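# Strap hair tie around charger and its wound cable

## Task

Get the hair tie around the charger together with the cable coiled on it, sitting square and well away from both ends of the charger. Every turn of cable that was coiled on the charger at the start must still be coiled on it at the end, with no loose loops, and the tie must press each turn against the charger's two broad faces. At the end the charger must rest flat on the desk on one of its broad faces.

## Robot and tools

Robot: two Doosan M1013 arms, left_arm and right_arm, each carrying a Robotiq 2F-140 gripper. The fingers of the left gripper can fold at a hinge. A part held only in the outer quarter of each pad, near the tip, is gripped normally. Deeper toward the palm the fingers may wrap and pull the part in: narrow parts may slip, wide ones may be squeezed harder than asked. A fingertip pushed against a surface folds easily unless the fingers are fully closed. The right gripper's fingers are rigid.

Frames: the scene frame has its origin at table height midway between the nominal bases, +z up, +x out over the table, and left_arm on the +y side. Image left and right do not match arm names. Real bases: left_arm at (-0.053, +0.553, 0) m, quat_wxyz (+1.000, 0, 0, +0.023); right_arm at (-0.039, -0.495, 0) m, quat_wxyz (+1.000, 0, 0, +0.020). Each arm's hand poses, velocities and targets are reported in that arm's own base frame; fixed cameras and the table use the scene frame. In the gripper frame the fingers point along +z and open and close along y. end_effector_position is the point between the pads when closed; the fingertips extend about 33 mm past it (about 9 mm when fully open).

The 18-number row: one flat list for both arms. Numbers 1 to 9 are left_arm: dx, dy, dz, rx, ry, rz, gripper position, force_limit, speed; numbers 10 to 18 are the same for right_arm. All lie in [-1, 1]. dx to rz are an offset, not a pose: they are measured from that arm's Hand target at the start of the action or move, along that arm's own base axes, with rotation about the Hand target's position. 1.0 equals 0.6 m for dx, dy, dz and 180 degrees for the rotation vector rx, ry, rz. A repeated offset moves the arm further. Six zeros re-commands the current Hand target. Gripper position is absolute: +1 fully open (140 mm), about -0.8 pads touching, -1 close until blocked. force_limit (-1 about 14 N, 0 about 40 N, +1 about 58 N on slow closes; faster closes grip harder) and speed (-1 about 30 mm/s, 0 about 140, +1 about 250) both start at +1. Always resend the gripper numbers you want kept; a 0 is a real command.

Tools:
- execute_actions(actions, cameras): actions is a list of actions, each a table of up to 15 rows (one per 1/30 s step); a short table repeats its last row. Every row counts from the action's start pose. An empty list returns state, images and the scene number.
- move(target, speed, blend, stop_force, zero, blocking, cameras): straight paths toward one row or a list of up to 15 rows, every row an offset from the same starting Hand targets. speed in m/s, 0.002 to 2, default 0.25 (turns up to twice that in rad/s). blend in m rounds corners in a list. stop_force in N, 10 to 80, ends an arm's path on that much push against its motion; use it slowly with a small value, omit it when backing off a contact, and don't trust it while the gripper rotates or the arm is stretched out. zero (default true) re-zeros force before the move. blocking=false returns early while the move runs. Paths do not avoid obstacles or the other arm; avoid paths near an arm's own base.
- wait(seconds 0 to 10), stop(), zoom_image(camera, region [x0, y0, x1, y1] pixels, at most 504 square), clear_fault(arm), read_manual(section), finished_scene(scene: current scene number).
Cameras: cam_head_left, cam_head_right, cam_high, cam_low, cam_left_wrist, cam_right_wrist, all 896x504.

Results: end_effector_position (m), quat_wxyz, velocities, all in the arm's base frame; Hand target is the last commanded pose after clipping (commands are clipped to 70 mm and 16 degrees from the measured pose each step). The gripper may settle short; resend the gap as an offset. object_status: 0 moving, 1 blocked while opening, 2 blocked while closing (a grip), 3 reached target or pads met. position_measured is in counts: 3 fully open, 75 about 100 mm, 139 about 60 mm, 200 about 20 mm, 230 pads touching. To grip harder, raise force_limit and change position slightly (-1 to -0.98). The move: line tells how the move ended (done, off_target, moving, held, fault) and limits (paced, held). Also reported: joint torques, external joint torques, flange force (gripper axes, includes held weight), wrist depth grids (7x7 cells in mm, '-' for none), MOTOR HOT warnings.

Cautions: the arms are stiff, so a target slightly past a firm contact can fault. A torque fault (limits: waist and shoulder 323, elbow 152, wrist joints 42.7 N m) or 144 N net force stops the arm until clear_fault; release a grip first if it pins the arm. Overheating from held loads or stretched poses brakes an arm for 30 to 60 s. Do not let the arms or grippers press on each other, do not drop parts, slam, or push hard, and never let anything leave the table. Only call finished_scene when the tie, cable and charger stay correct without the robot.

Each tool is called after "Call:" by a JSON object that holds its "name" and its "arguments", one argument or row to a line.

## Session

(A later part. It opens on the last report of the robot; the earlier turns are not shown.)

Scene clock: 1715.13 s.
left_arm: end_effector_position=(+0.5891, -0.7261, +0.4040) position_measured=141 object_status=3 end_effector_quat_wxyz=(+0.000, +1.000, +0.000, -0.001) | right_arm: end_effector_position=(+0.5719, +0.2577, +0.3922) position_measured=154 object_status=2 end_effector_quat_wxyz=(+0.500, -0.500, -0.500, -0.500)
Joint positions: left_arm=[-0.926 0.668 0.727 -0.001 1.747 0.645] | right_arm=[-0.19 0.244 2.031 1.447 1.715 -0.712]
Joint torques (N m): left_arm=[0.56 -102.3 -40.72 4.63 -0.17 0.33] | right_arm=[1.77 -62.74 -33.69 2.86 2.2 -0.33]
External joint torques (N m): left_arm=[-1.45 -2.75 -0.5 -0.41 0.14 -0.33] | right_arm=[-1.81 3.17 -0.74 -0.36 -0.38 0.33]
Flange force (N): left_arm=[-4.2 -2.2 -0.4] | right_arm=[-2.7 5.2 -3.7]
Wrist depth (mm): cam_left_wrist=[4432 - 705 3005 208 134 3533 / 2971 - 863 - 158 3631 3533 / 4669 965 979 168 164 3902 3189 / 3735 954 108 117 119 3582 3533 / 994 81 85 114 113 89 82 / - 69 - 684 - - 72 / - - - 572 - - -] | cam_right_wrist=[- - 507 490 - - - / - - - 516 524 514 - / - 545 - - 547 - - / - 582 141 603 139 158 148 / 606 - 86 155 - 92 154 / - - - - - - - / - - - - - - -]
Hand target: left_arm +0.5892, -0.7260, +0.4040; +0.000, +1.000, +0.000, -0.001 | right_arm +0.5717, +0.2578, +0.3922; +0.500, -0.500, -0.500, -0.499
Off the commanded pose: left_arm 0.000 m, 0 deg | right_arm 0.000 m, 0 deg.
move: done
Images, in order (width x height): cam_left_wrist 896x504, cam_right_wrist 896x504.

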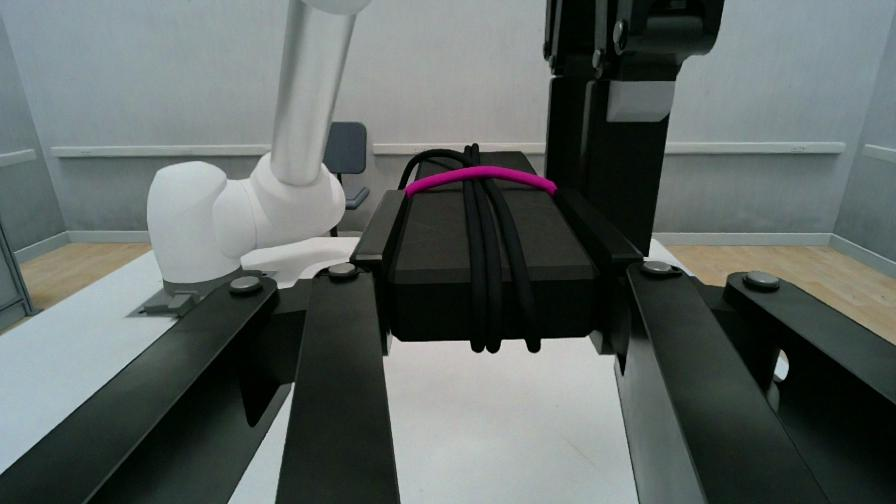

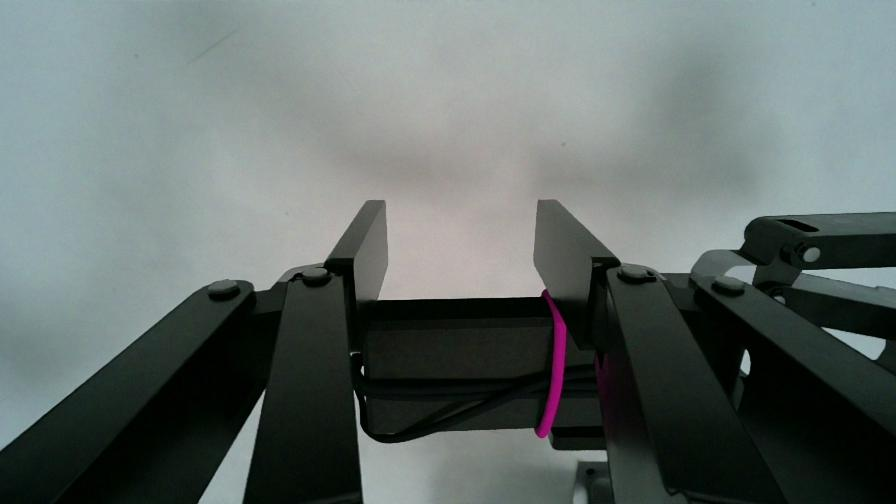

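Call:
{"name": "move", "arguments": {
  "target": [
    [0.003,-0.006,0,0,0,0,-0.10,-0.5,-0.5,0,0,0,0,0,0,-1,-0.3,-1],
    [0.02,-0.006,0.02,0,0,0,-0.10,-0.5,-0.5,0,0,0,0,0,0,-1,-0.3,-1],
    [0.02,-0.006,0.2,0,0,0,-0.10,-0.5,-0.5,0,0,0,0,0,0,-1,-0.3,-1]
  ],
  "speed": 0.1,
  "cameras": ["cam_right_wrist"]
}}

Call:
{"name": "move", "arguments": {
  "target": [-0.0967,0.0867,0.05,0,0,0.5,0.1,-0.5,-0.5,0,0,0,0,0,0,-1,-0.3,-1],
  "speed": 0.2,
  "cameras": ["all"]
}}

Call:
{"name": "zoom_image", "arguments": {
  "camera": "cam_right_wrist",
  "region": [300, 50, 600, 350]
}}

Call:
{"name": "zoom_image", "arguments": {
  "camera": "cam_low",
  "region": [280, 0, 480, 100]
}}

Call:
{"name": "zoom_image", "arguments": {
  "camera": "cam_head_left",
  "region": [400, 220, 640, 360]
}}

Scene clock: 1736.30 s.
left_arm: end_effector_position=(+0.6010, -0.7295, +0.5239) position_measured=141 object_status=3 end_effector_quat_wxyz=(+0.000, +1.000, +0.000, -0.001) | right_arm: end_effector_position=(+0.5717, +0.2578, +0.3922) position_measured=154 object_status=2 end_effector_quat_wxyz=(+0.500, -0.500, -0.500, -0.499)
Joint positions: left_arm=[-0.918 0.894 0.078 -0.001 2.17 0.653] | right_arm=[-0.19 0.244 2.031 1.447 1.715 -0.712]
Joint torques (N m): left_arm=[0.92 -111.91 -34.25 3.53 -0.14 0.32] | right_arm=[1.7 -62.94 -33.56 2.86 2.28 -0.35]
External joint torques (N m): left_arm=[-0.7 -2.7 -0.16 0.03 0.1 -0.32] | right_arm=[-1.67 3.27 -0.88 -0.36 -0.45 0.35]
Flange force (N): left_arm=[0.0 0.0 0.0] | right_arm=[-2.6 5.7 -3.4]
Wrist depth (mm): cam_left_wrist=[- 3268 525 639 - - - / 4022 3582 741 4085 3040 3396 - / - 968 972 168 202 4150 - / 3683 937 108 117 119 4150 3486 / 965 81 85 114 114 89 82 / - 69 - 705 - - 73 / - - - 570 - - -] | cam_right_wrist=[596 - - 597 - 580 - / - - - 680 - 633 656 / - - - - - 262 677 / - - 136 273 140 276 273 / - - 86 290 121 92 275 / - - - 810 - - - / - - - 688 - - -]
Hand target: left_arm +0.6012, -0.7296, +0.5240; +0.000, +1.000, +0.000, -0.001 | right_arm +0.5717, +0.2578, +0.3922; +0.500, -0.500, -0.500, -0.499
Off the commanded pose: left_arm 0.000 m, 0 deg | right_arm 0.000 m, 0 deg.
move: done
Images, in order (width x height): cam_right_wrist 896x504.

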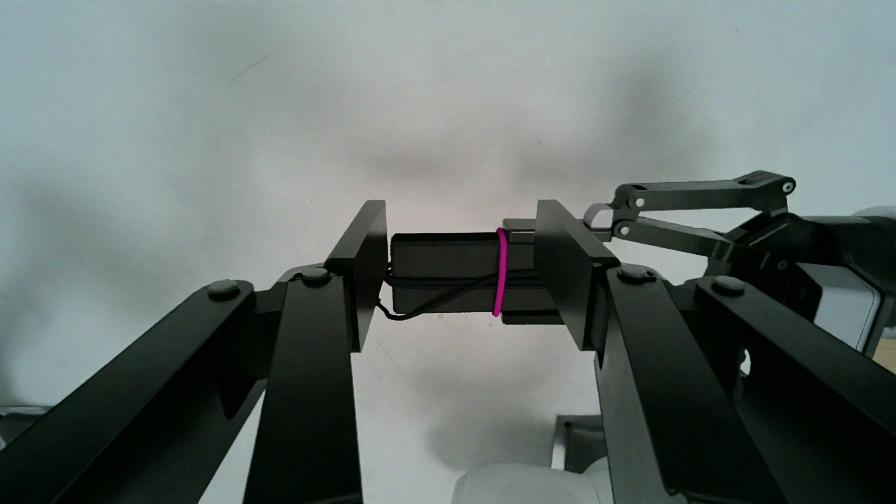

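Scene clock: 1740.57 s.
left_arm: end_effector_position=(+0.5431, -0.6776, +0.5540) position_measured=117 object_status=3 end_effector_quat_wxyz=(+0.001, +0.707, +0.707, +0.000) | right_arm: end_effector_position=(+0.5717, +0.2578, +0.3922) position_measured=154 object_status=2 end_effector_quat_wxyz=(+0.500, -0.500, -0.500, -0.499)
Joint positions: left_arm=[-0.935 0.612 0.541 -0.001 1.987 -0.935] | right_arm=[-0.19 0.244 2.031 1.447 1.715 -0.712]
Joint torques (N m): left_arm=[0.63 -94.9 -37.81 3.91 -0.04 0.4] | right_arm=[2.01 -62.34 -33.75 2.94 2.27 -0.29]
External joint torques (N m): left_arm=[-1.05 -2.53 -0.39 0.03 0.06 -0.4] | right_arm=[-1.97 2.62 -0.74 -0.44 -0.44 0.29]
Flange force (N): left_arm=[0.0 0.0 0.0] | right_arm=[-2.2 4.4 -3.9]
Wrist depth (mm): cam_left_wrist=[- 2724 730 - 3789 - - / 3845 - 846 - - - 3962 / 3902 954 987 168 3533 - 3440 / 3962 944 108 117 119 3533 3582 / 987 81 85 114 114 89 83 / - 69 - 697 701 - 72 / - - - 572 - - -] | cam_right_wrist=[- - 608 684 - 665 1456 / 651 707 675 - - 690 1647 / 686 - - - - - 1694 / 528 - 136 - 136 1880 1823 / - - 92 330 115 92 1895 / - - - 353 - - - / - - - 382 - - -]
Hand target: left_arm +0.5431, -0.6776, +0.5540; +0.001, +0.707, +0.707, +0.000 | right_arm +0.5717, +0.2578, +0.3922; +0.500, -0.500, -0.500, -0.499
Off the commanded pose: left_arm 0.000 m, 0 deg | right_arm 0.000 m, 0 deg.
move: done

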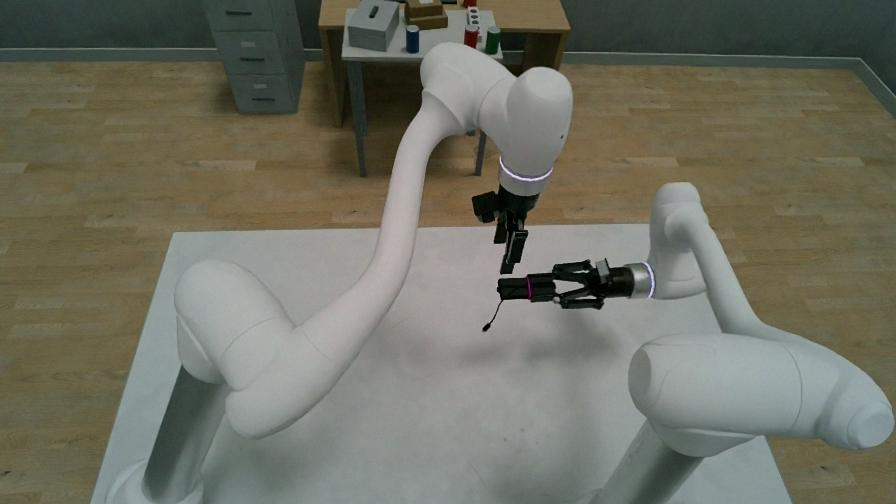

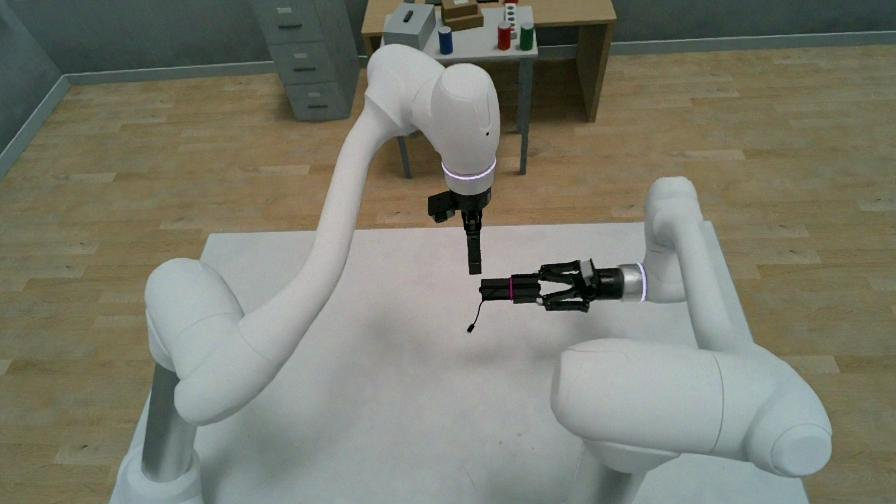

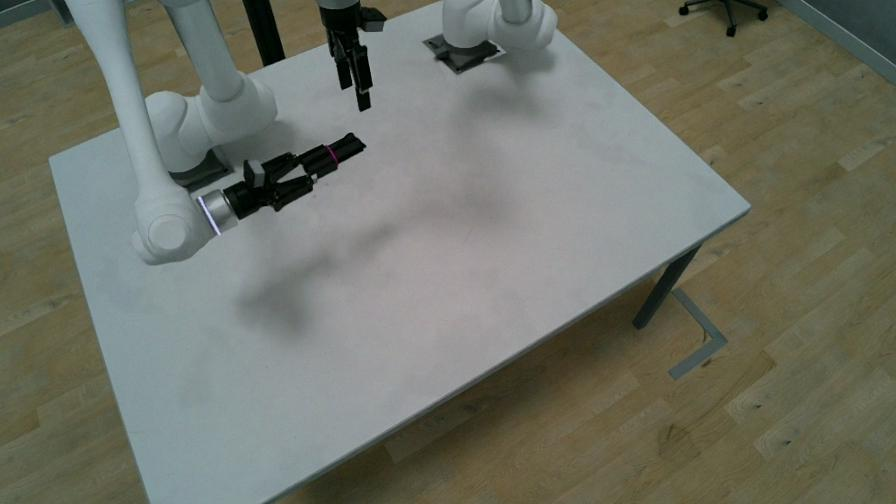

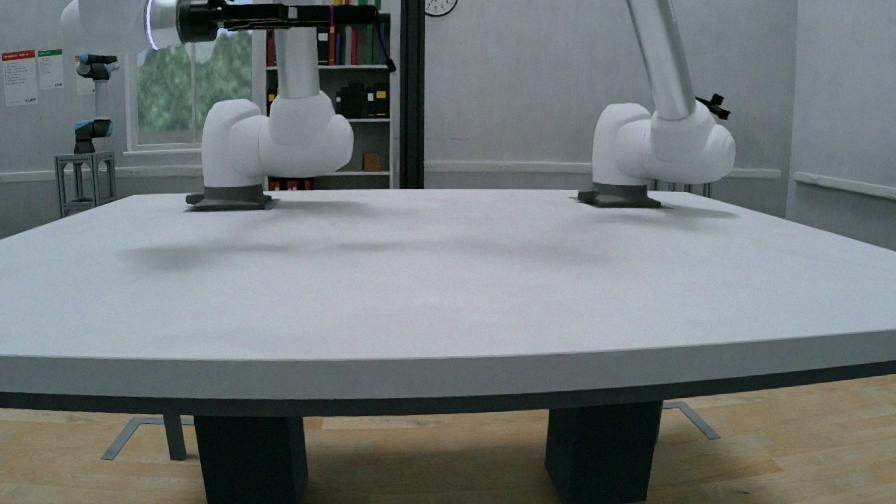

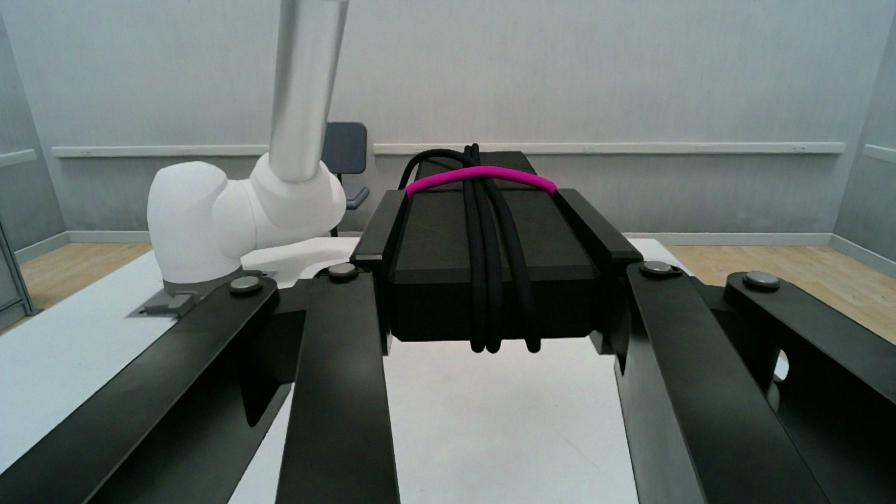

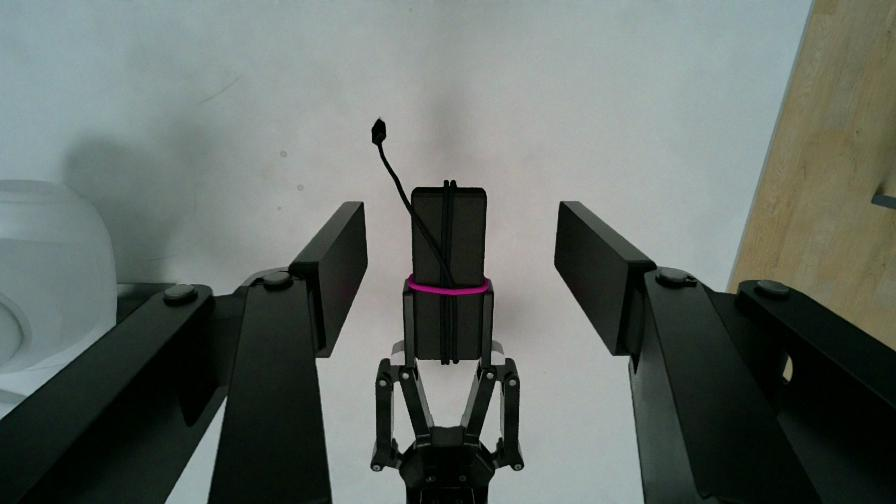

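Scaled by 1.680 from the camera's 896x504 image, which has a finer 1280x720 frame.

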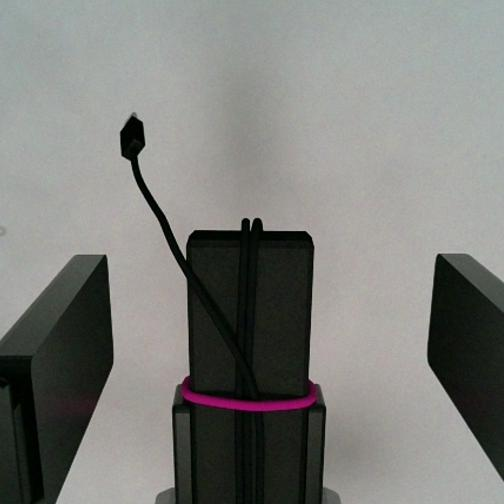

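Scaled by 2.520 from the camera's 896x504 image, which has a finer 1280x720 frame.

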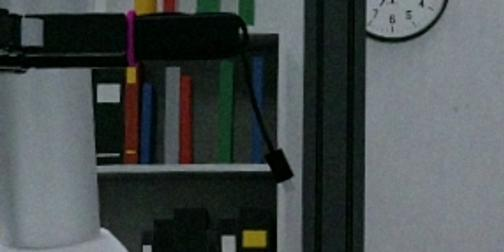

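Scaled by 2.100 from the camera's 896x504 image, which has a finer 1280x720 frame.

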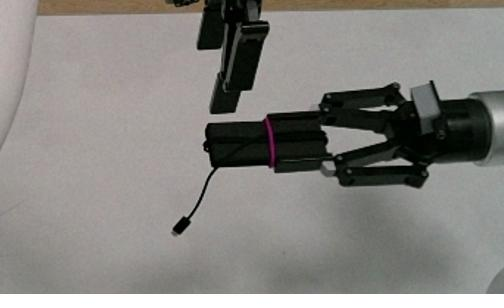

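Call:
{"name": "move", "arguments": {
  "target": [
    [-0.0025,-0.0907,-0.09,0,0,0,0.1,-0.5,-0.5,0,0,0,0,0,0,-1,-0.3,-1],
    [-0.0025,-0.0907,-0.17,0,0,0,0.1,-0.5,-0.5,0,0,0,0,0,0,-1,-0.3,-1]
  ],
  "speed": 0.1,
  "cameras": ["cam_right_wrist","cam_left_wrist"]
}}

Call:
{"name": "zoom_image", "arguments": {
  "camera": "cam_right_wrist",
  "region": [300, 50, 600, 350]
}}

Call:
{"name": "zoom_image", "arguments": {
  "camera": "cam_left_wrist",
  "region": [350, 60, 650, 260]
}}

Scene clock: 1759.10 s.
left_arm: end_effector_position=(+0.5416, -0.7320, +0.4521) position_measured=117 object_status=3 end_effector_quat_wxyz=(+0.001, +0.707, +0.707, +0.000) | right_arm: end_effector_position=(+0.5717, +0.2578, +0.3922) position_measured=154 object_status=2 end_effector_quat_wxyz=(+0.500, -0.500, -0.500, -0.499)
Joint positions: left_arm=[-0.971 0.632 0.701 -0.001 1.808 -0.971] | right_arm=[-0.19 0.244 2.031 1.447 1.715 -0.712]
Joint torques (N m): left_arm=[0.12 -99.14 -39.78 4.2 -0.03 0.28] | right_arm=[2.04 -62.19 -33.88 2.86 2.3 -0.35]
External joint torques (N m): left_arm=[0.39 -2.93 -0.97 0.03 0.06 -0.28] | right_arm=[-2.04 2.43 -0.68 -0.36 -0.47 0.35]
Flange force (N): left_arm=[2.5 -1.7 -1.2] | right_arm=[-1.8 4.0 -3.8]
Wrist depth (mm): cam_left_wrist=[- - 670 2695 186 2274 - / 4022 - 825 - 4085 3902 - / 4217 972 972 168 3902 3735 4754 / 4150 941 108 114 118 4286 3631 / 990 81 85 114 113 89 82 / - 69 - 712 695 - 72 / - - - 592 - - -] | cam_right_wrist=[- - - - - - 539 / - - - - - - 1483 / - - 602 183 625 605 1571 / - - 124 192 146 658 1718 / - - 92 - 115 92 1743 / - - - 223 228 - - / - - 248 255 - - -]
Hand target: left_arm +0.5416, -0.7320, +0.4520; +0.001, +0.707, +0.707, +0.000 | right_arm +0.5717, +0.2578, +0.3922; +0.500, -0.500, -0.500, -0.499
Off the commanded pose: left_arm 0.000 m, 0 deg | right_arm 0.000 m, 0 deg.
move: done
Images, in order (width x height): cam_left_wrist 896x504, cam_right_wrist 896x504.

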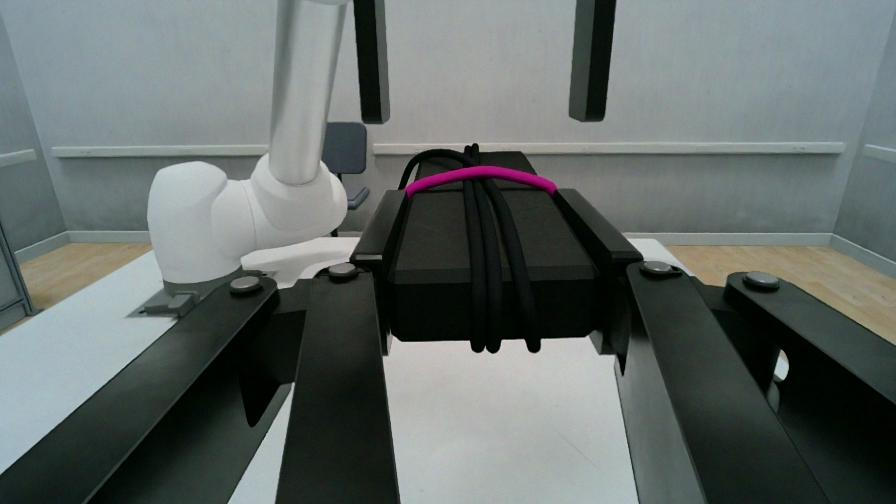

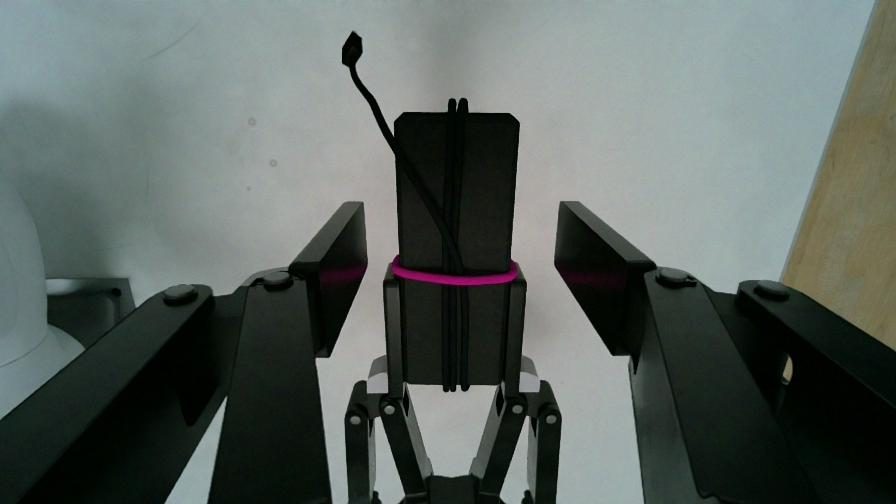

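Scaled by 1.680 from the camera's 896x504 image, which has a finer 1280x720 frame.

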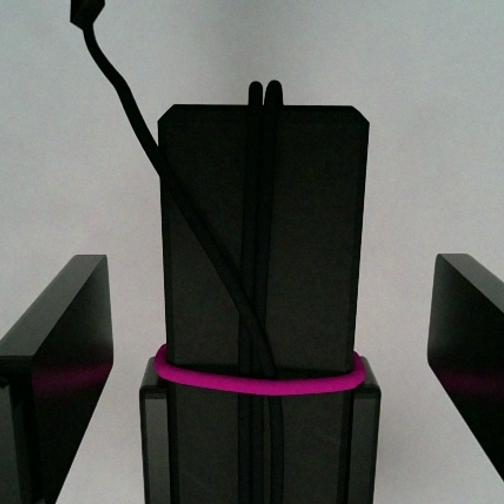

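Scaled by 1.680 from the camera's 896x504 image, which has a finer 1280x720 frame.

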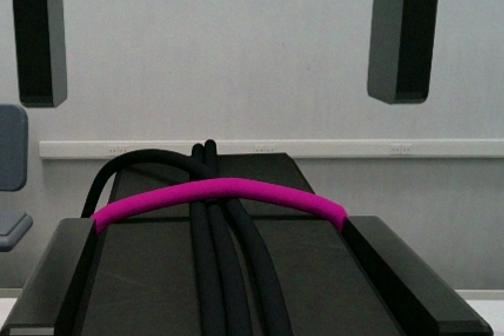

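Call:
{"name": "move", "arguments": {
  "target": [-0.0022,0,-0.0583,0,0,0,0.1,-0.5,-0.5,0,0,0,0,0,0,-1,-0.3,-1],
  "speed": 0.06
}}

Call:
{"name": "move", "arguments": {
  "target": [0,0,0,0,0,0,-0.09,-0.5,-1,0,0,0,0,0,0,-1,-0.3,-1],
  "cameras": ["cam_right_wrist","cam_left_wrist"]
}}

Call:
{"name": "zoom_image", "arguments": {
  "camera": "cam_right_wrist",
  "region": [300, 50, 600, 350]
}}

Call:
{"name": "zoom_image", "arguments": {
  "camera": "cam_left_wrist",
  "region": [350, 60, 650, 260]
}}

Scene clock: 1777.80 s.
left_arm: end_effector_position=(+0.5403, -0.7320, +0.4171) position_measured=117 object_status=3 end_effector_quat_wxyz=(+0.001, +0.707, +0.707, +0.000) | right_arm: end_effector_position=(+0.5717, +0.2578, +0.3922) position_measured=154 object_status=2 end_effector_quat_wxyz=(+0.500, -0.500, -0.500, -0.499)
Joint positions: left_arm=[-0.973 0.614 0.795 -0.001 1.732 -0.972] | right_arm=[-0.19 0.244 2.031 1.447 1.715 -0.712]
Joint torques (N m): left_arm=[0.84 -97.97 -40.76 4.2 -0.12 0.31] | right_arm=[2.09 -62.47 -33.51 2.82 2.29 -0.34]
External joint torques (N m): left_arm=[-1.15 -2.6 -0.46 0.05 0.14 -0.31] | right_arm=[-2.06 2.61 -1.17 -0.31 -0.46 0.33]
Flange force (N): left_arm=[2.2 -3.6 -0.5] | right_arm=[-1.7 5.2 -4.0]
Wrist depth (mm): cam_left_wrist=[2752 3310 168 - 168 3683 - / - - 820 - 177 3683 - / 4669 961 961 169 181 - 4933 / 3683 951 108 114 119 3845 3352 / 976 81 85 114 114 89 82 / - 69 - 703 686 - 73 / - - - 571 - - -] | cam_right_wrist=[- - - 482 - 510 515 / - 531 - - - 533 1365 / 561 - - - 566 578 1521 / - - 124 - 146 597 1731 / - - 92 167 129 92 91 / - - - 181 182 - - / - - 196 220 195 - -]
Hand target: left_arm +0.5403, -0.7320, +0.4170; +0.001, +0.707, +0.707, +0.000 | right_arm +0.5717, +0.2578, +0.3922; +0.500, -0.500, -0.500, -0.499
Off the commanded pose: left_arm 0.000 m, 0 deg | right_arm 0.000 m, 0 deg.
move: done

Scene clock: 1778.53 s.
left_arm: end_effector_position=(+0.5403, -0.7320, +0.4171) position_measured=140 object_status=0 end_effector_quat_wxyz=(+0.001, +0.707, +0.707, +0.000) | right_arm: end_effector_position=(+0.5717, +0.2578, +0.3922) position_measured=154 object_status=2 end_effector_quat_wxyz=(+0.500, -0.500, -0.500, -0.499)
Joint positions: left_arm=[-0.973 0.614 0.795 -0.001 1.732 -0.972] | right_arm=[-0.19 0.244 2.031 1.447 1.715 -0.712]
Joint torques (N m): left_arm=[0.1 -98.24 -40.71 4.23 0 0.27] | right_arm=[1.96 -62.65 -33.49 2.91 2.3 -0.23]
External joint torques (N m): left_arm=[-0.04 -2.06 -0.41 0.02 0.03 -0.27] | right_arm=[-1.92 2.86 -1.12 -0.41 -0.47 0.22]
Flange force (N): left_arm=[2.3 -2.1 -0.3] | right_arm=[-2.3 5.4 -3.9]
Wrist depth (mm): cam_left_wrist=[- 3268 171 - 169 3533 4358 / - - 822 - 179 4085 - / 3189 958 965 169 181 - - / 3582 947 108 114 119 3789 4022 / 968 81 85 114 114 89 82 / - 69 - 701 695 - 73 / - - - 576 - - -] | cam_right_wrist=[500 - - - 497 - 511 / - - 519 - 537 - 542 / 573 - 561 - - 587 584 / 578 - 123 158 140 587 1582 / - - 86 - 165 92 1743 / - - - 176 182 - - / - - - - - - -]
Hand target: left_arm +0.5403, -0.7320, +0.4170; +0.001, +0.707, +0.707, +0.000 | right_arm +0.5717, +0.2578, +0.3922; +0.500, -0.500, -0.500, -0.499
Off the commanded pose: left_arm 0.000 m, 0 deg | right_arm 0.000 m, 0 deg.
move: done
Images, in order (width x height): cam_left_wrist 896x504, cam_right_wrist 896x504.

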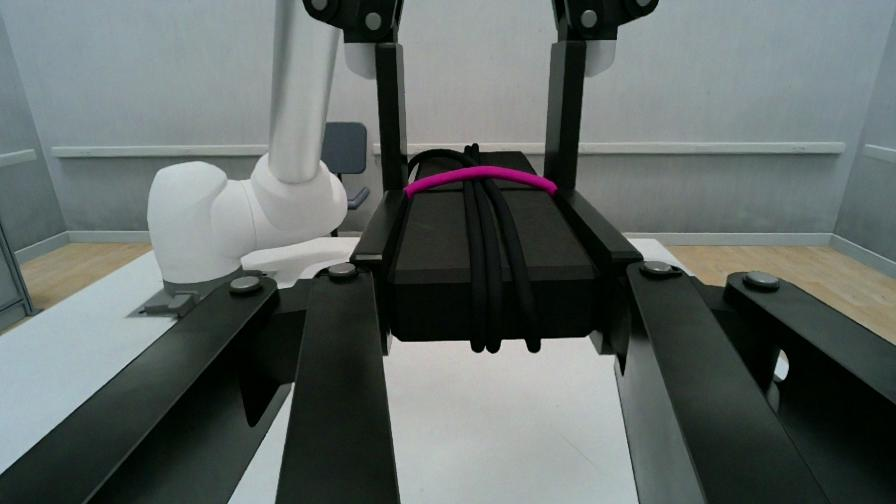

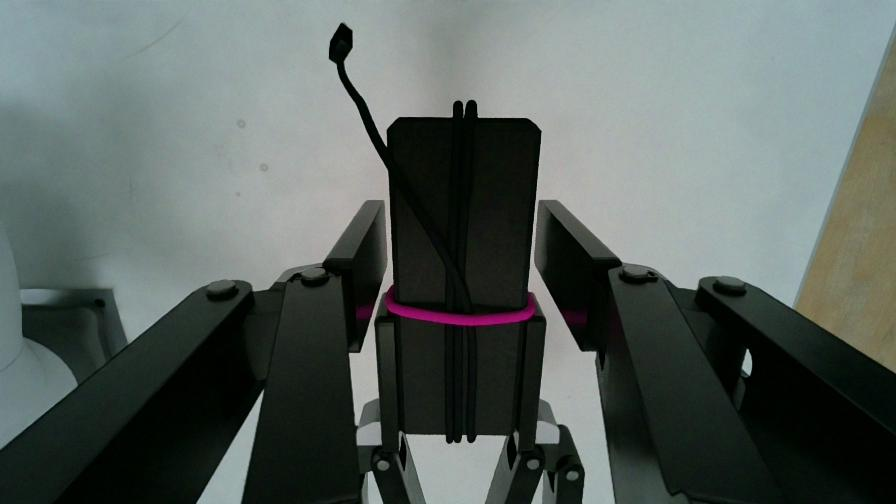

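Scaled by 1.680 from the camera's 896x504 image, which has a finer 1280x720 frame.

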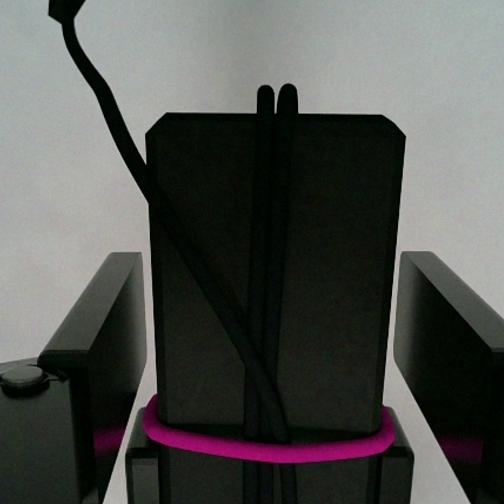

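Scaled by 1.680 from the camera's 896x504 image, which has a finer 1280x720 frame.

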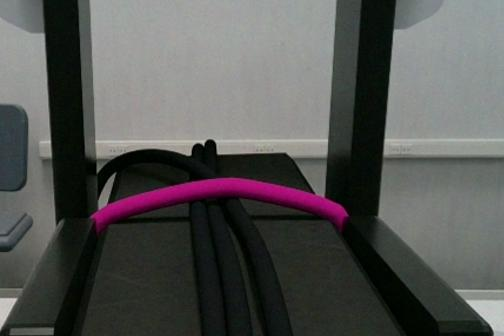

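Call:
{"name": "move", "arguments": {
  "target": [0,0,0,0,0,0,-1,-0.3,-1,0,0,0,0,0,0,-1,-0.3,-1]
}}

Call:
{"name": "wait", "arguments": {
  "seconds": 1
}}

Call:
{"name": "move", "arguments": {
  "target": [0,0,0,0,0,0,-1,-0.3,-1,0,0,0,0,0,0,-0.08,-0.3,-1],
  "cameras": ["cam_left_wrist","cam_right_wrist","cam_low"]
}}

Scene clock: 1789.93 s.
left_arm: end_effector_position=(+0.5403, -0.7321, +0.4170) position_measured=154 object_status=0 end_effector_quat_wxyz=(+0.001, +0.707, +0.707, -0.001) | right_arm: end_effector_position=(+0.5717, +0.2578, +0.3922) position_measured=154 object_status=2 end_effector_quat_wxyz=(+0.500, -0.500, -0.500, -0.499)
Joint positions: left_arm=[-0.973 0.614 0.795 -0.001 1.732 -0.972] | right_arm=[-0.19 0.244 2.031 1.447 1.715 -0.712]
Joint torques (N m): left_arm=[3.23 -93.56 -40.95 5.24 -2.72 0.21] | right_arm=[5.94 -66.19 -32.24 2.32 5.02 -0.33]
External joint torques (N m): left_arm=[-3.4 -7.61 -0.49 -0.96 2.75 -0.21] | right_arm=[-5.93 6.4 -2.28 0.19 -3.19 0.33]
Flange force (N): left_arm=[6.8 -9.9 -4.0] | right_arm=[-5.8 11.8 -7.4]
Wrist depth (mm): cam_left_wrist=[- - 173 165 167 - - / - 2811 843 - 195 - 3113 / 3228 954 965 169 194 2811 3268 / 4150 961 108 114 119 3845 3789 / 961 81 85 116 113 89 82 / - 69 - 703 701 - 72 / - - - 570 - - -] | cam_right_wrist=[- 504 508 502 - 509 - / 531 549 - 143 540 535 - / - 577 - - - - - / - 602 115 158 149 - 1658 / 602 - 92 170 - 91 1809 / - - - - - - - / - - - 217 - - -]
Hand target: left_arm +0.5403, -0.7320, +0.4170; +0.001, +0.707, +0.707, +0.000 | right_arm +0.5717, +0.2578, +0.3922; +0.500, -0.500, -0.500, -0.499
Off the commanded pose: left_arm 0.000 m, 0 deg | right_arm 0.000 m, 0 deg.
move: done

Scene clock: 1790.93 s.
left_arm: end_effector_position=(+0.5403, -0.7320, +0.4170) position_measured=154 object_status=2 end_effector_quat_wxyz=(+0.001, +0.707, +0.707, +0.000) | right_arm: end_effector_position=(+0.5717, +0.2578, +0.3922) position_measured=154 object_status=2 end_effector_quat_wxyz=(+0.500, -0.500, -0.500, -0.499)
Joint positions: left_arm=[-0.973 0.614 0.795 -0.001 1.732 -0.972] | right_arm=[-0.19 0.244 2.031 1.447 1.715 -0.712]
Joint torques (N m): left_arm=[3.81 -93.7 -40.82 5.45 -2.68 0.18] | right_arm=[6.21 -66.19 -32.24 2.16 5.18 -0.39]
External joint torques (N m): left_arm=[-3.75 -7.76 -0.75 -1.15 2.71 -0.18] | right_arm=[-6.17 6.44 -2.26 0.34 -3.35 0.39]
Flange force (N): left_arm=[6.1 -9.9 -4.5] | right_arm=[-5.7 11.8 -7.4]
Wrist depth (mm): cam_left_wrist=[- 4085 171 - 168 - 3683 / - - 830 182 192 3228 - / - 965 968 170 194 4022 4842 / 3396 958 108 114 119 3902 3631 / 968 81 85 115 114 89 83 / - 69 - 709 697 - 73 / - - - 573 - - -] | cam_right_wrist=[- - - - - - 516 / - - - 526 - 588 543 / - 574 - 147 - 584 1551 / - 555 115 156 148 - 1647 / 602 - 92 164 - 92 1782 / - - - 181 - - - / - - - 213 - - -]
Hand target: left_arm +0.5403, -0.7320, +0.4170; +0.001, +0.707, +0.707, +0.000 | right_arm +0.5717, +0.2578, +0.3922; +0.500, -0.500, -0.500, -0.499
Tool commands: left_gripper/position=-1.0 left_gripper/force_limit=-0.3 left_gripper/speed=-1.0 right_gripper/position=-1.0 right_gripper/force_limit=-0.3 right_gripper/speed=-1.0
Off the commanded pose: left_arm 0.000 m, 0 deg | right_arm 0.000 m, 0 deg.
wait: 1.00 s; at rest by 0.17 s

Scene clock: 1791.50 s.
left_arm: end_effector_position=(+0.5403, -0.7320, +0.4170) position_measured=154 object_status=2 end_effector_quat_wxyz=(+0.001, +0.707, +0.707, +0.000) | right_arm: end_effector_position=(+0.5717, +0.2578, +0.3922) position_measured=139 object_status=0 end_effector_quat_wxyz=(+0.500, -0.500, -0.500, -0.499)
Joint positions: left_arm=[-0.973 0.614 0.795 -0.001 1.732 -0.972] | right_arm=[-0.19 0.244 2.031 1.447 1.715 -0.712]
Joint torques (N m): left_arm=[0.15 -101.42 -42.77 4.1 -0.08 0.41] | right_arm=[1.37 -60.89 -32.37 1.99 1.42 -0.34]
External joint torques (N m): left_arm=[-0.29 0.93 1.61 0.15 0.1 -0.41] | right_arm=[-1.36 1.16 -2.14 0.51 0.4 0.34]
Flange force (N): left_arm=[2.5 -2.8 3.3] | right_arm=[1.2 5.3 -3.0]
Wrist depth (mm): cam_left_wrist=[- - 171 - 167 4150 - / - - 849 180 194 3902 - / - 941 972 170 178 4217 - / 3845 941 108 115 118 4508 3440 / 1025 83 85 114 114 - 81 / - 71 69 699 699 - 73 / - - - 570 566 - -] | cam_right_wrist=[- - - - - 516 - / - - - - - 534 - / - - 559 - 559 553 - / - - 116 - 137 - 1682 / 602 - 92 171 - 91 1756 / - - - 181 - - - / - - - 217 - - -]
Hand target: left_arm +0.5403, -0.7320, +0.4170; +0.001, +0.707, +0.707, +0.000 | right_arm +0.5717, +0.2578, +0.3922; +0.500, -0.500, -0.500, -0.499
Off the commanded pose: left_arm 0.000 m, 0 deg | right_arm 0.000 m, 0 deg.
move: done
Images, in order (width x height): cam_low 896x504, cam_left_wrist 896x504, cam_right_wrist 896x504.

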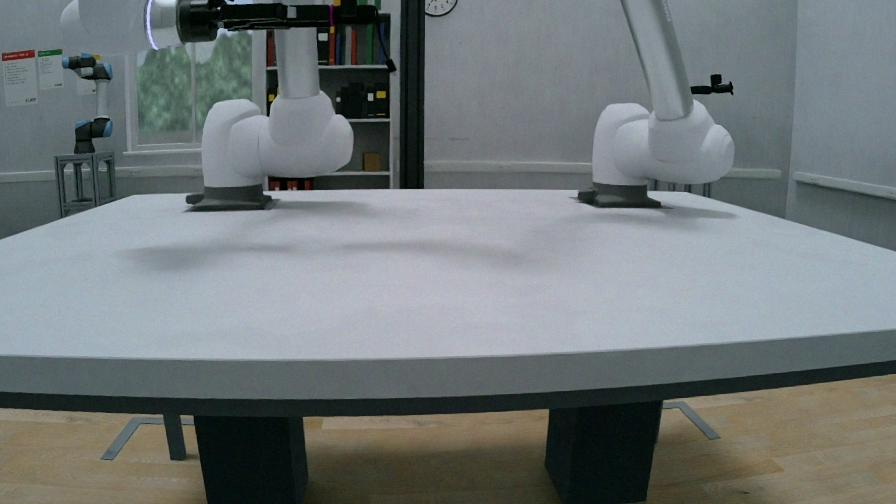

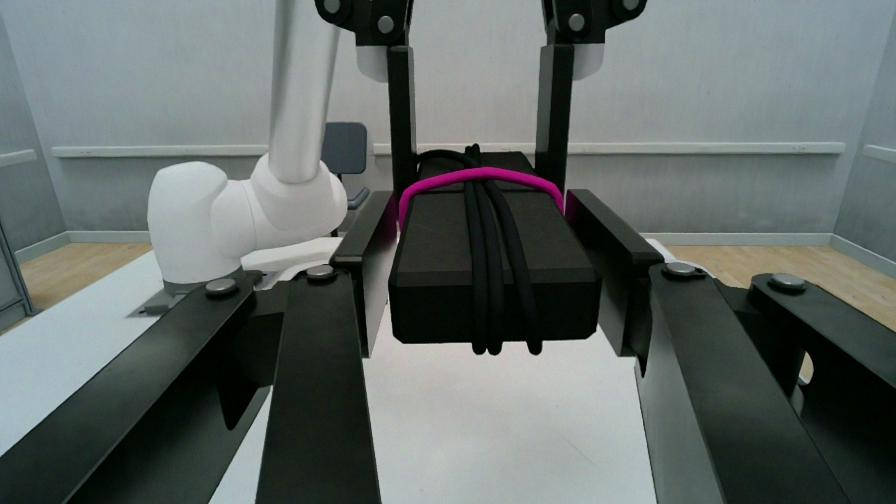

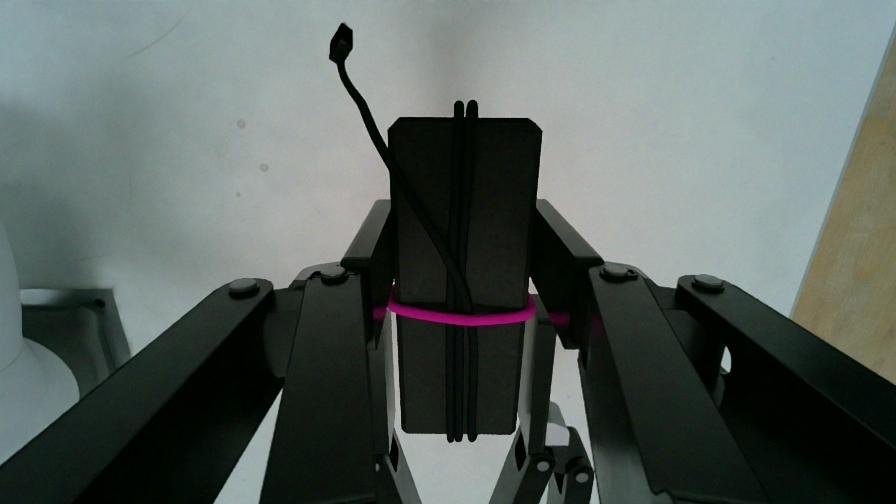

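Call:
{"name": "move", "arguments": {
  "target": [0,0,0,0,0,0,-1,-0.3,-1,0,-0.25,0,0,0,0,-0.08,-0.3,-1],
  "speed": 0.1,
  "cameras": ["cam_right_wrist","cam_low"]
}}

Call:
{"name": "zoom_image", "arguments": {
  "camera": "cam_right_wrist",
  "region": [300, 50, 600, 450]
}}

Scene clock: 1807.20 s.
left_arm: end_effector_position=(+0.5403, -0.7320, +0.4170) position_measured=154 object_status=2 end_effector_quat_wxyz=(+0.001, +0.707, +0.707, +0.000) | right_arm: end_effector_position=(+0.5717, +0.1078, +0.3922) position_measured=139 object_status=3 end_effector_quat_wxyz=(+0.500, -0.500, -0.500, -0.499)
Joint positions: left_arm=[-0.973 0.614 0.795 -0.001 1.732 -0.972] | right_arm=[-0.431 0.295 1.96 1.288 1.9 -0.73]
Joint torques (N m): left_arm=[0.62 -100.49 -42.75 4.11 -0.1 0.26] | right_arm=[1.85 -65.93 -32.2 2.38 1.52 -0.3]
External joint torques (N m): left_arm=[-0.13 -0.59 1.36 0.19 0.13 -0.27] | right_arm=[-1.84 1.32 -1.97 0.52 0.34 0.3]
Flange force (N): left_arm=[4.7 -4.0 3.2] | right_arm=[1.1 4.4 -4.6]
Wrist depth (mm): cam_left_wrist=[- 3845 892 304 302 - - / - 3735 1042 339 - - 4933 / 4358 1108 1089 259 3683 3735 3396 / 3845 1113 108 1239 134 3962 3582 / 1033 83 85 892 134 - 81 / - 71 69 699 699 - 73 / - - - 577 567 - -] | cam_right_wrist=[507 - 497 538 511 524 - / - - - 532 499 - - / 561 - - - 559 - 1456 / 433 - 116 - 136 - 1658 / 476 - 92 165 - 91 1658 / - - - - - - - / - - - - - - -]
Hand target: left_arm +0.5403, -0.7320, +0.4170; +0.001, +0.707, +0.707, +0.000 | right_arm +0.5717, +0.1078, +0.3922; +0.500, -0.500, -0.500, -0.499
Off the commanded pose: left_arm 0.000 m, 0 deg | right_arm 0.000 m, 0 deg.
move: done
Images, in order (width x height): cam_low 896x504, cam_right_wrist 896x504.

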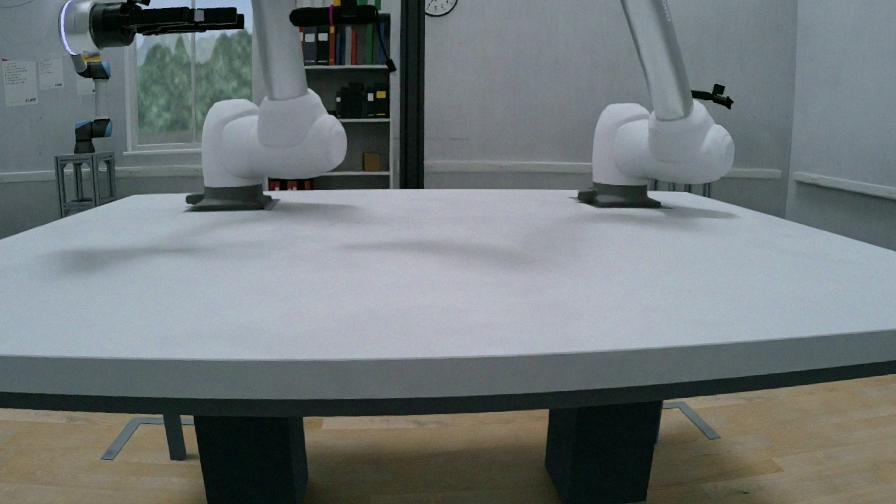

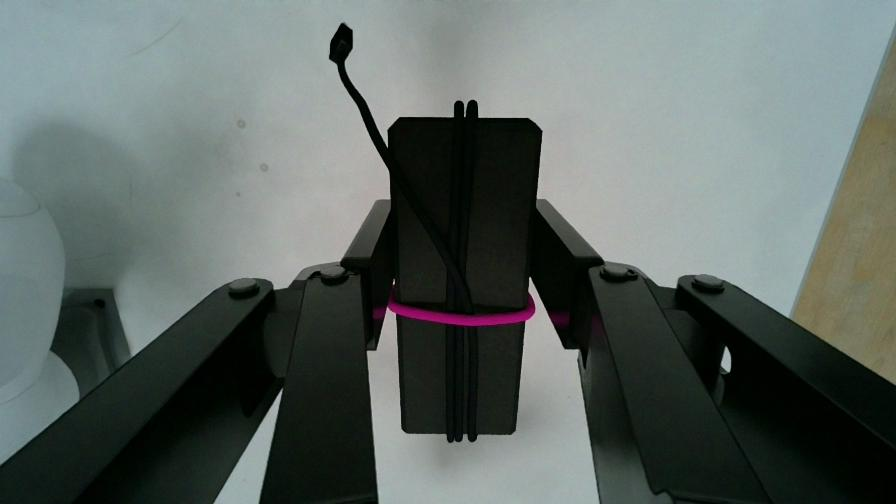

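Scaled by 1.260 from the camera's 896x504 image, which has a finer 1280x720 frame.

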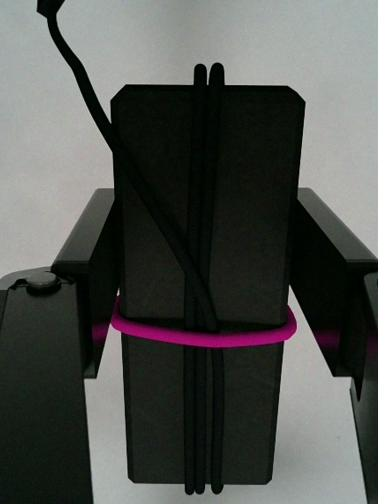

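Call:
{"name": "move", "arguments": {
  "target": [
    [0,0.1167,-0.5,0,0,0,-1,-0.3,-1,0,0,0,0,0,0,-0.08,-0.3,-1],
    [0.03,0,-0.6167,0,0,0,-1,-0.3,-1,0,0,0,0,0,0,-0.08,-0.3,-1]
  ],
  "speed": [0.15,0.06],
  "cameras": ["cam_right_wrist","cam_head_left"]
}}

Call:
{"name": "zoom_image", "arguments": {
  "camera": "cam_right_wrist",
  "region": [250, 0, 600, 450]
}}

Scene clock: 1818.63 s.
left_arm: end_effector_position=(+0.5583, -0.7321, +0.0470) position_measured=154 object_status=2 end_effector_quat_wxyz=(+0.001, +0.707, +0.707, +0.000) | right_arm: end_effector_position=(+0.5717, +0.1078, +0.3922) position_measured=139 object_status=3 end_effector_quat_wxyz=(+0.500, -0.500, -0.500, -0.499)
Joint positions: left_arm=[-0.956 0.728 1.278 -0.001 1.134 -0.956] | right_arm=[-0.431 0.295 1.96 1.288 1.9 -0.73]
Joint torques (N m): left_arm=[0.54 -106.97 -39.08 3.89 -0.14 0.29] | right_arm=[1.8 -65.56 -32.38 2.36 1.52 -0.33]
External joint torques (N m): left_arm=[-0.73 0.42 1.17 0.03 0.16 -0.29] | right_arm=[-1.71 0.8 -1.92 0.55 0.35 0.33]
Flange force (N): left_arm=[1.3 -2.4 0.9] | right_arm=[1.7 3.7 -4.1]
Wrist depth (mm): cam_left_wrist=[3440 - 843 303 298 - - / - - 1010 290 312 399 - / 4669 1067 1099 304 312 4150 4358 / 3582 1122 108 331 153 3845 3683 / 1042 83 85 364 337 - 81 / - 71 69 410 420 - 73 / - - - 535 443 - -] | cam_right_wrist=[- 160 164 163 161 - - / - 167 170 169 173 175 - / - 183 184 - 186 181 - / 191 191 187 155 136 196 199 / - - 92 - - 91 - / - - - 185 - - - / - - - 237 - - -]
Hand target: left_arm +0.5583, -0.7320, +0.0470; +0.001, +0.707, +0.707, +0.000 | right_arm +0.5717, +0.1078, +0.3922; +0.500, -0.500, -0.500, -0.499
Off the commanded pose: left_arm 0.000 m, 0 deg | right_arm 0.000 m, 0 deg.
move: done
Images, in order (width x height): cam_head_left 896x504, cam_right_wrist 896x504.

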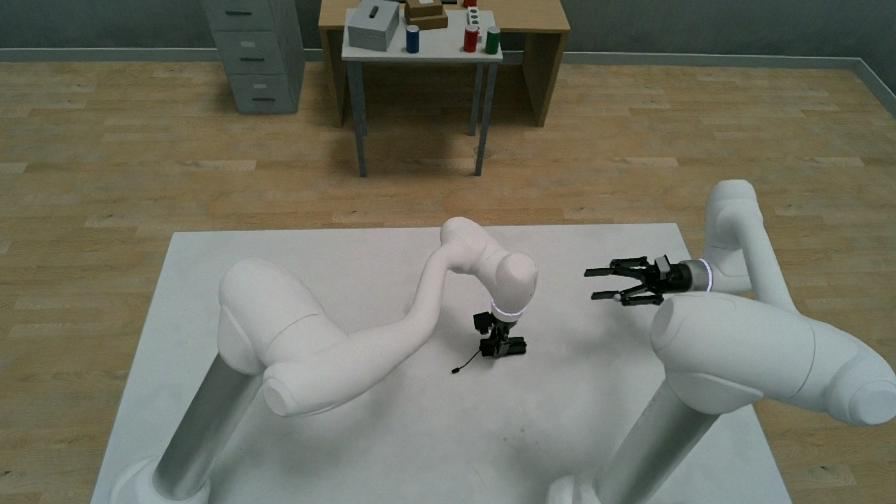

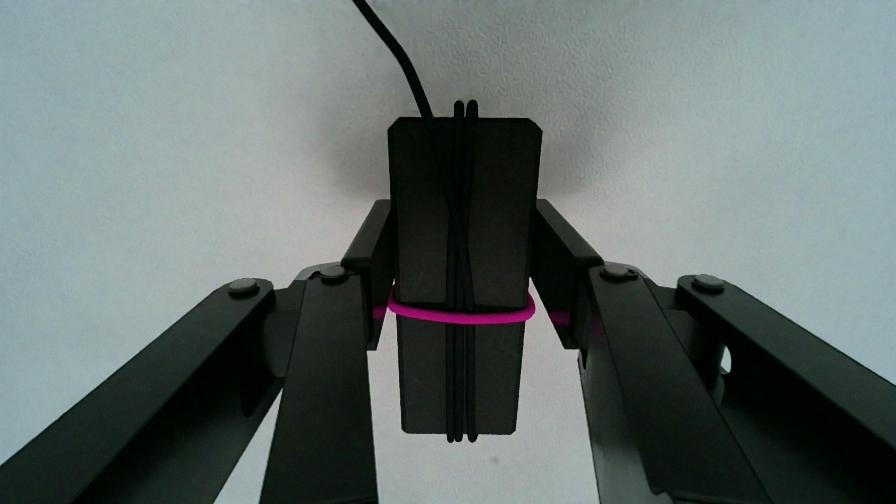

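Scaled by 1.120 from the camera's 896x504 image, which has a finer 1280x720 frame.

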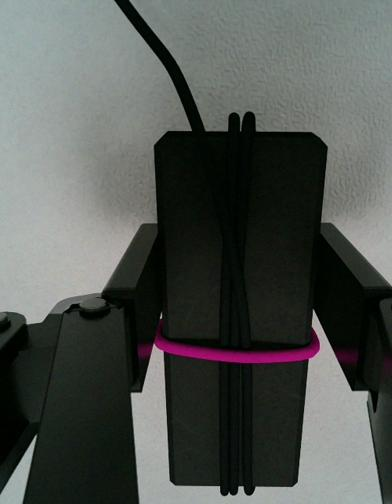

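Beautiful: the tail now exits at the T end, as at start. Lower to contact.

Call:
{"name": "move", "arguments": {
  "target": [0,0,-0.025,0,0,0,-1,-0.3,-1,0,0,0,0,0,0,-0.08,-0.3,-1],
  "speed": 0.01,
  "stop_force": 10,
  "cameras": ["cam_right_wrist"]
}}

Scene clock: 1824.83 s.
left_arm: end_effector_position=(+0.5583, -0.7320, +0.0401) position_measured=154 object_status=2 end_effector_quat_wxyz=(+0.001, +0.707, +0.707, +0.000) | right_arm: end_effector_position=(+0.5717, +0.1078, +0.3922) position_measured=139 object_status=3 end_effector_quat_wxyz=(+0.500, -0.500, -0.500, -0.499)
Joint positions: left_arm=[-0.956 0.733 1.282 -0.001 1.125 -0.956] | right_arm=[-0.431 0.295 1.96 1.288 1.9 -0.73]
Joint torques (N m): left_arm=[-0.07 -97.19 -34.13 3.87 -0.33 0.31] | right_arm=[1.29 -65.45 -32.13 2.32 1.54 -0.32]
External joint torques (N m): left_arm=[0.45 -9.91 -3.67 0.05 0.36 -0.31] | right_arm=[-1.31 0.73 -2.28 0.6 0.32 0.32]
Flange force (N): left_arm=[3.6 -2.6 -10.1] | right_arm=[2.0 4.6 -3.7]
Wrist depth (mm): cam_left_wrist=[4587 3683 515 488 3902 3683 3902 / 3683 3150 972 291 327 3683 4085 / - 1054 1094 303 314 400 3533 / 3845 1127 108 325 154 4286 3631 / 1046 83 85 360 134 - 81 / - 71 69 409 421 - 73 / - - - 547 443 - -] | cam_right_wrist=[- 156 158 158 157 157 - / - 164 165 162 166 166 167 / 172 176 174 - 173 179 179 / - 183 181 157 149 182 188 / - - 92 - - 91 200 / - - - - - - - / - - - - - - -]
Hand target: left_arm +0.5583, -0.7320, +0.0401; +0.001, +0.707, +0.707, +0.000 (not the last commanded pose) | right_arm +0.5717, +0.1078, +0.3922; +0.500, -0.500, -0.500, -0.499
Off the commanded pose: left_arm 0.008 m, 0 deg | right_arm 0.000 m, 0 deg.
move: contact (left_arm)
Images, in order (width x height): cam_right_wrist 896x504.

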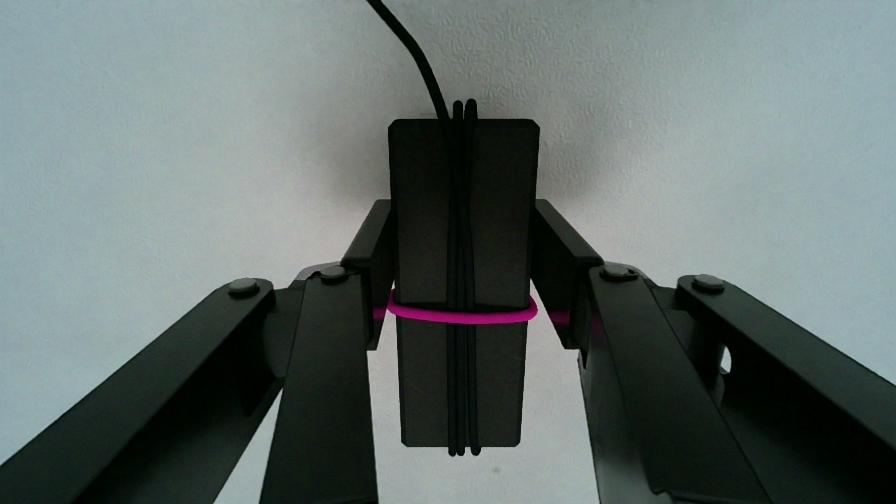

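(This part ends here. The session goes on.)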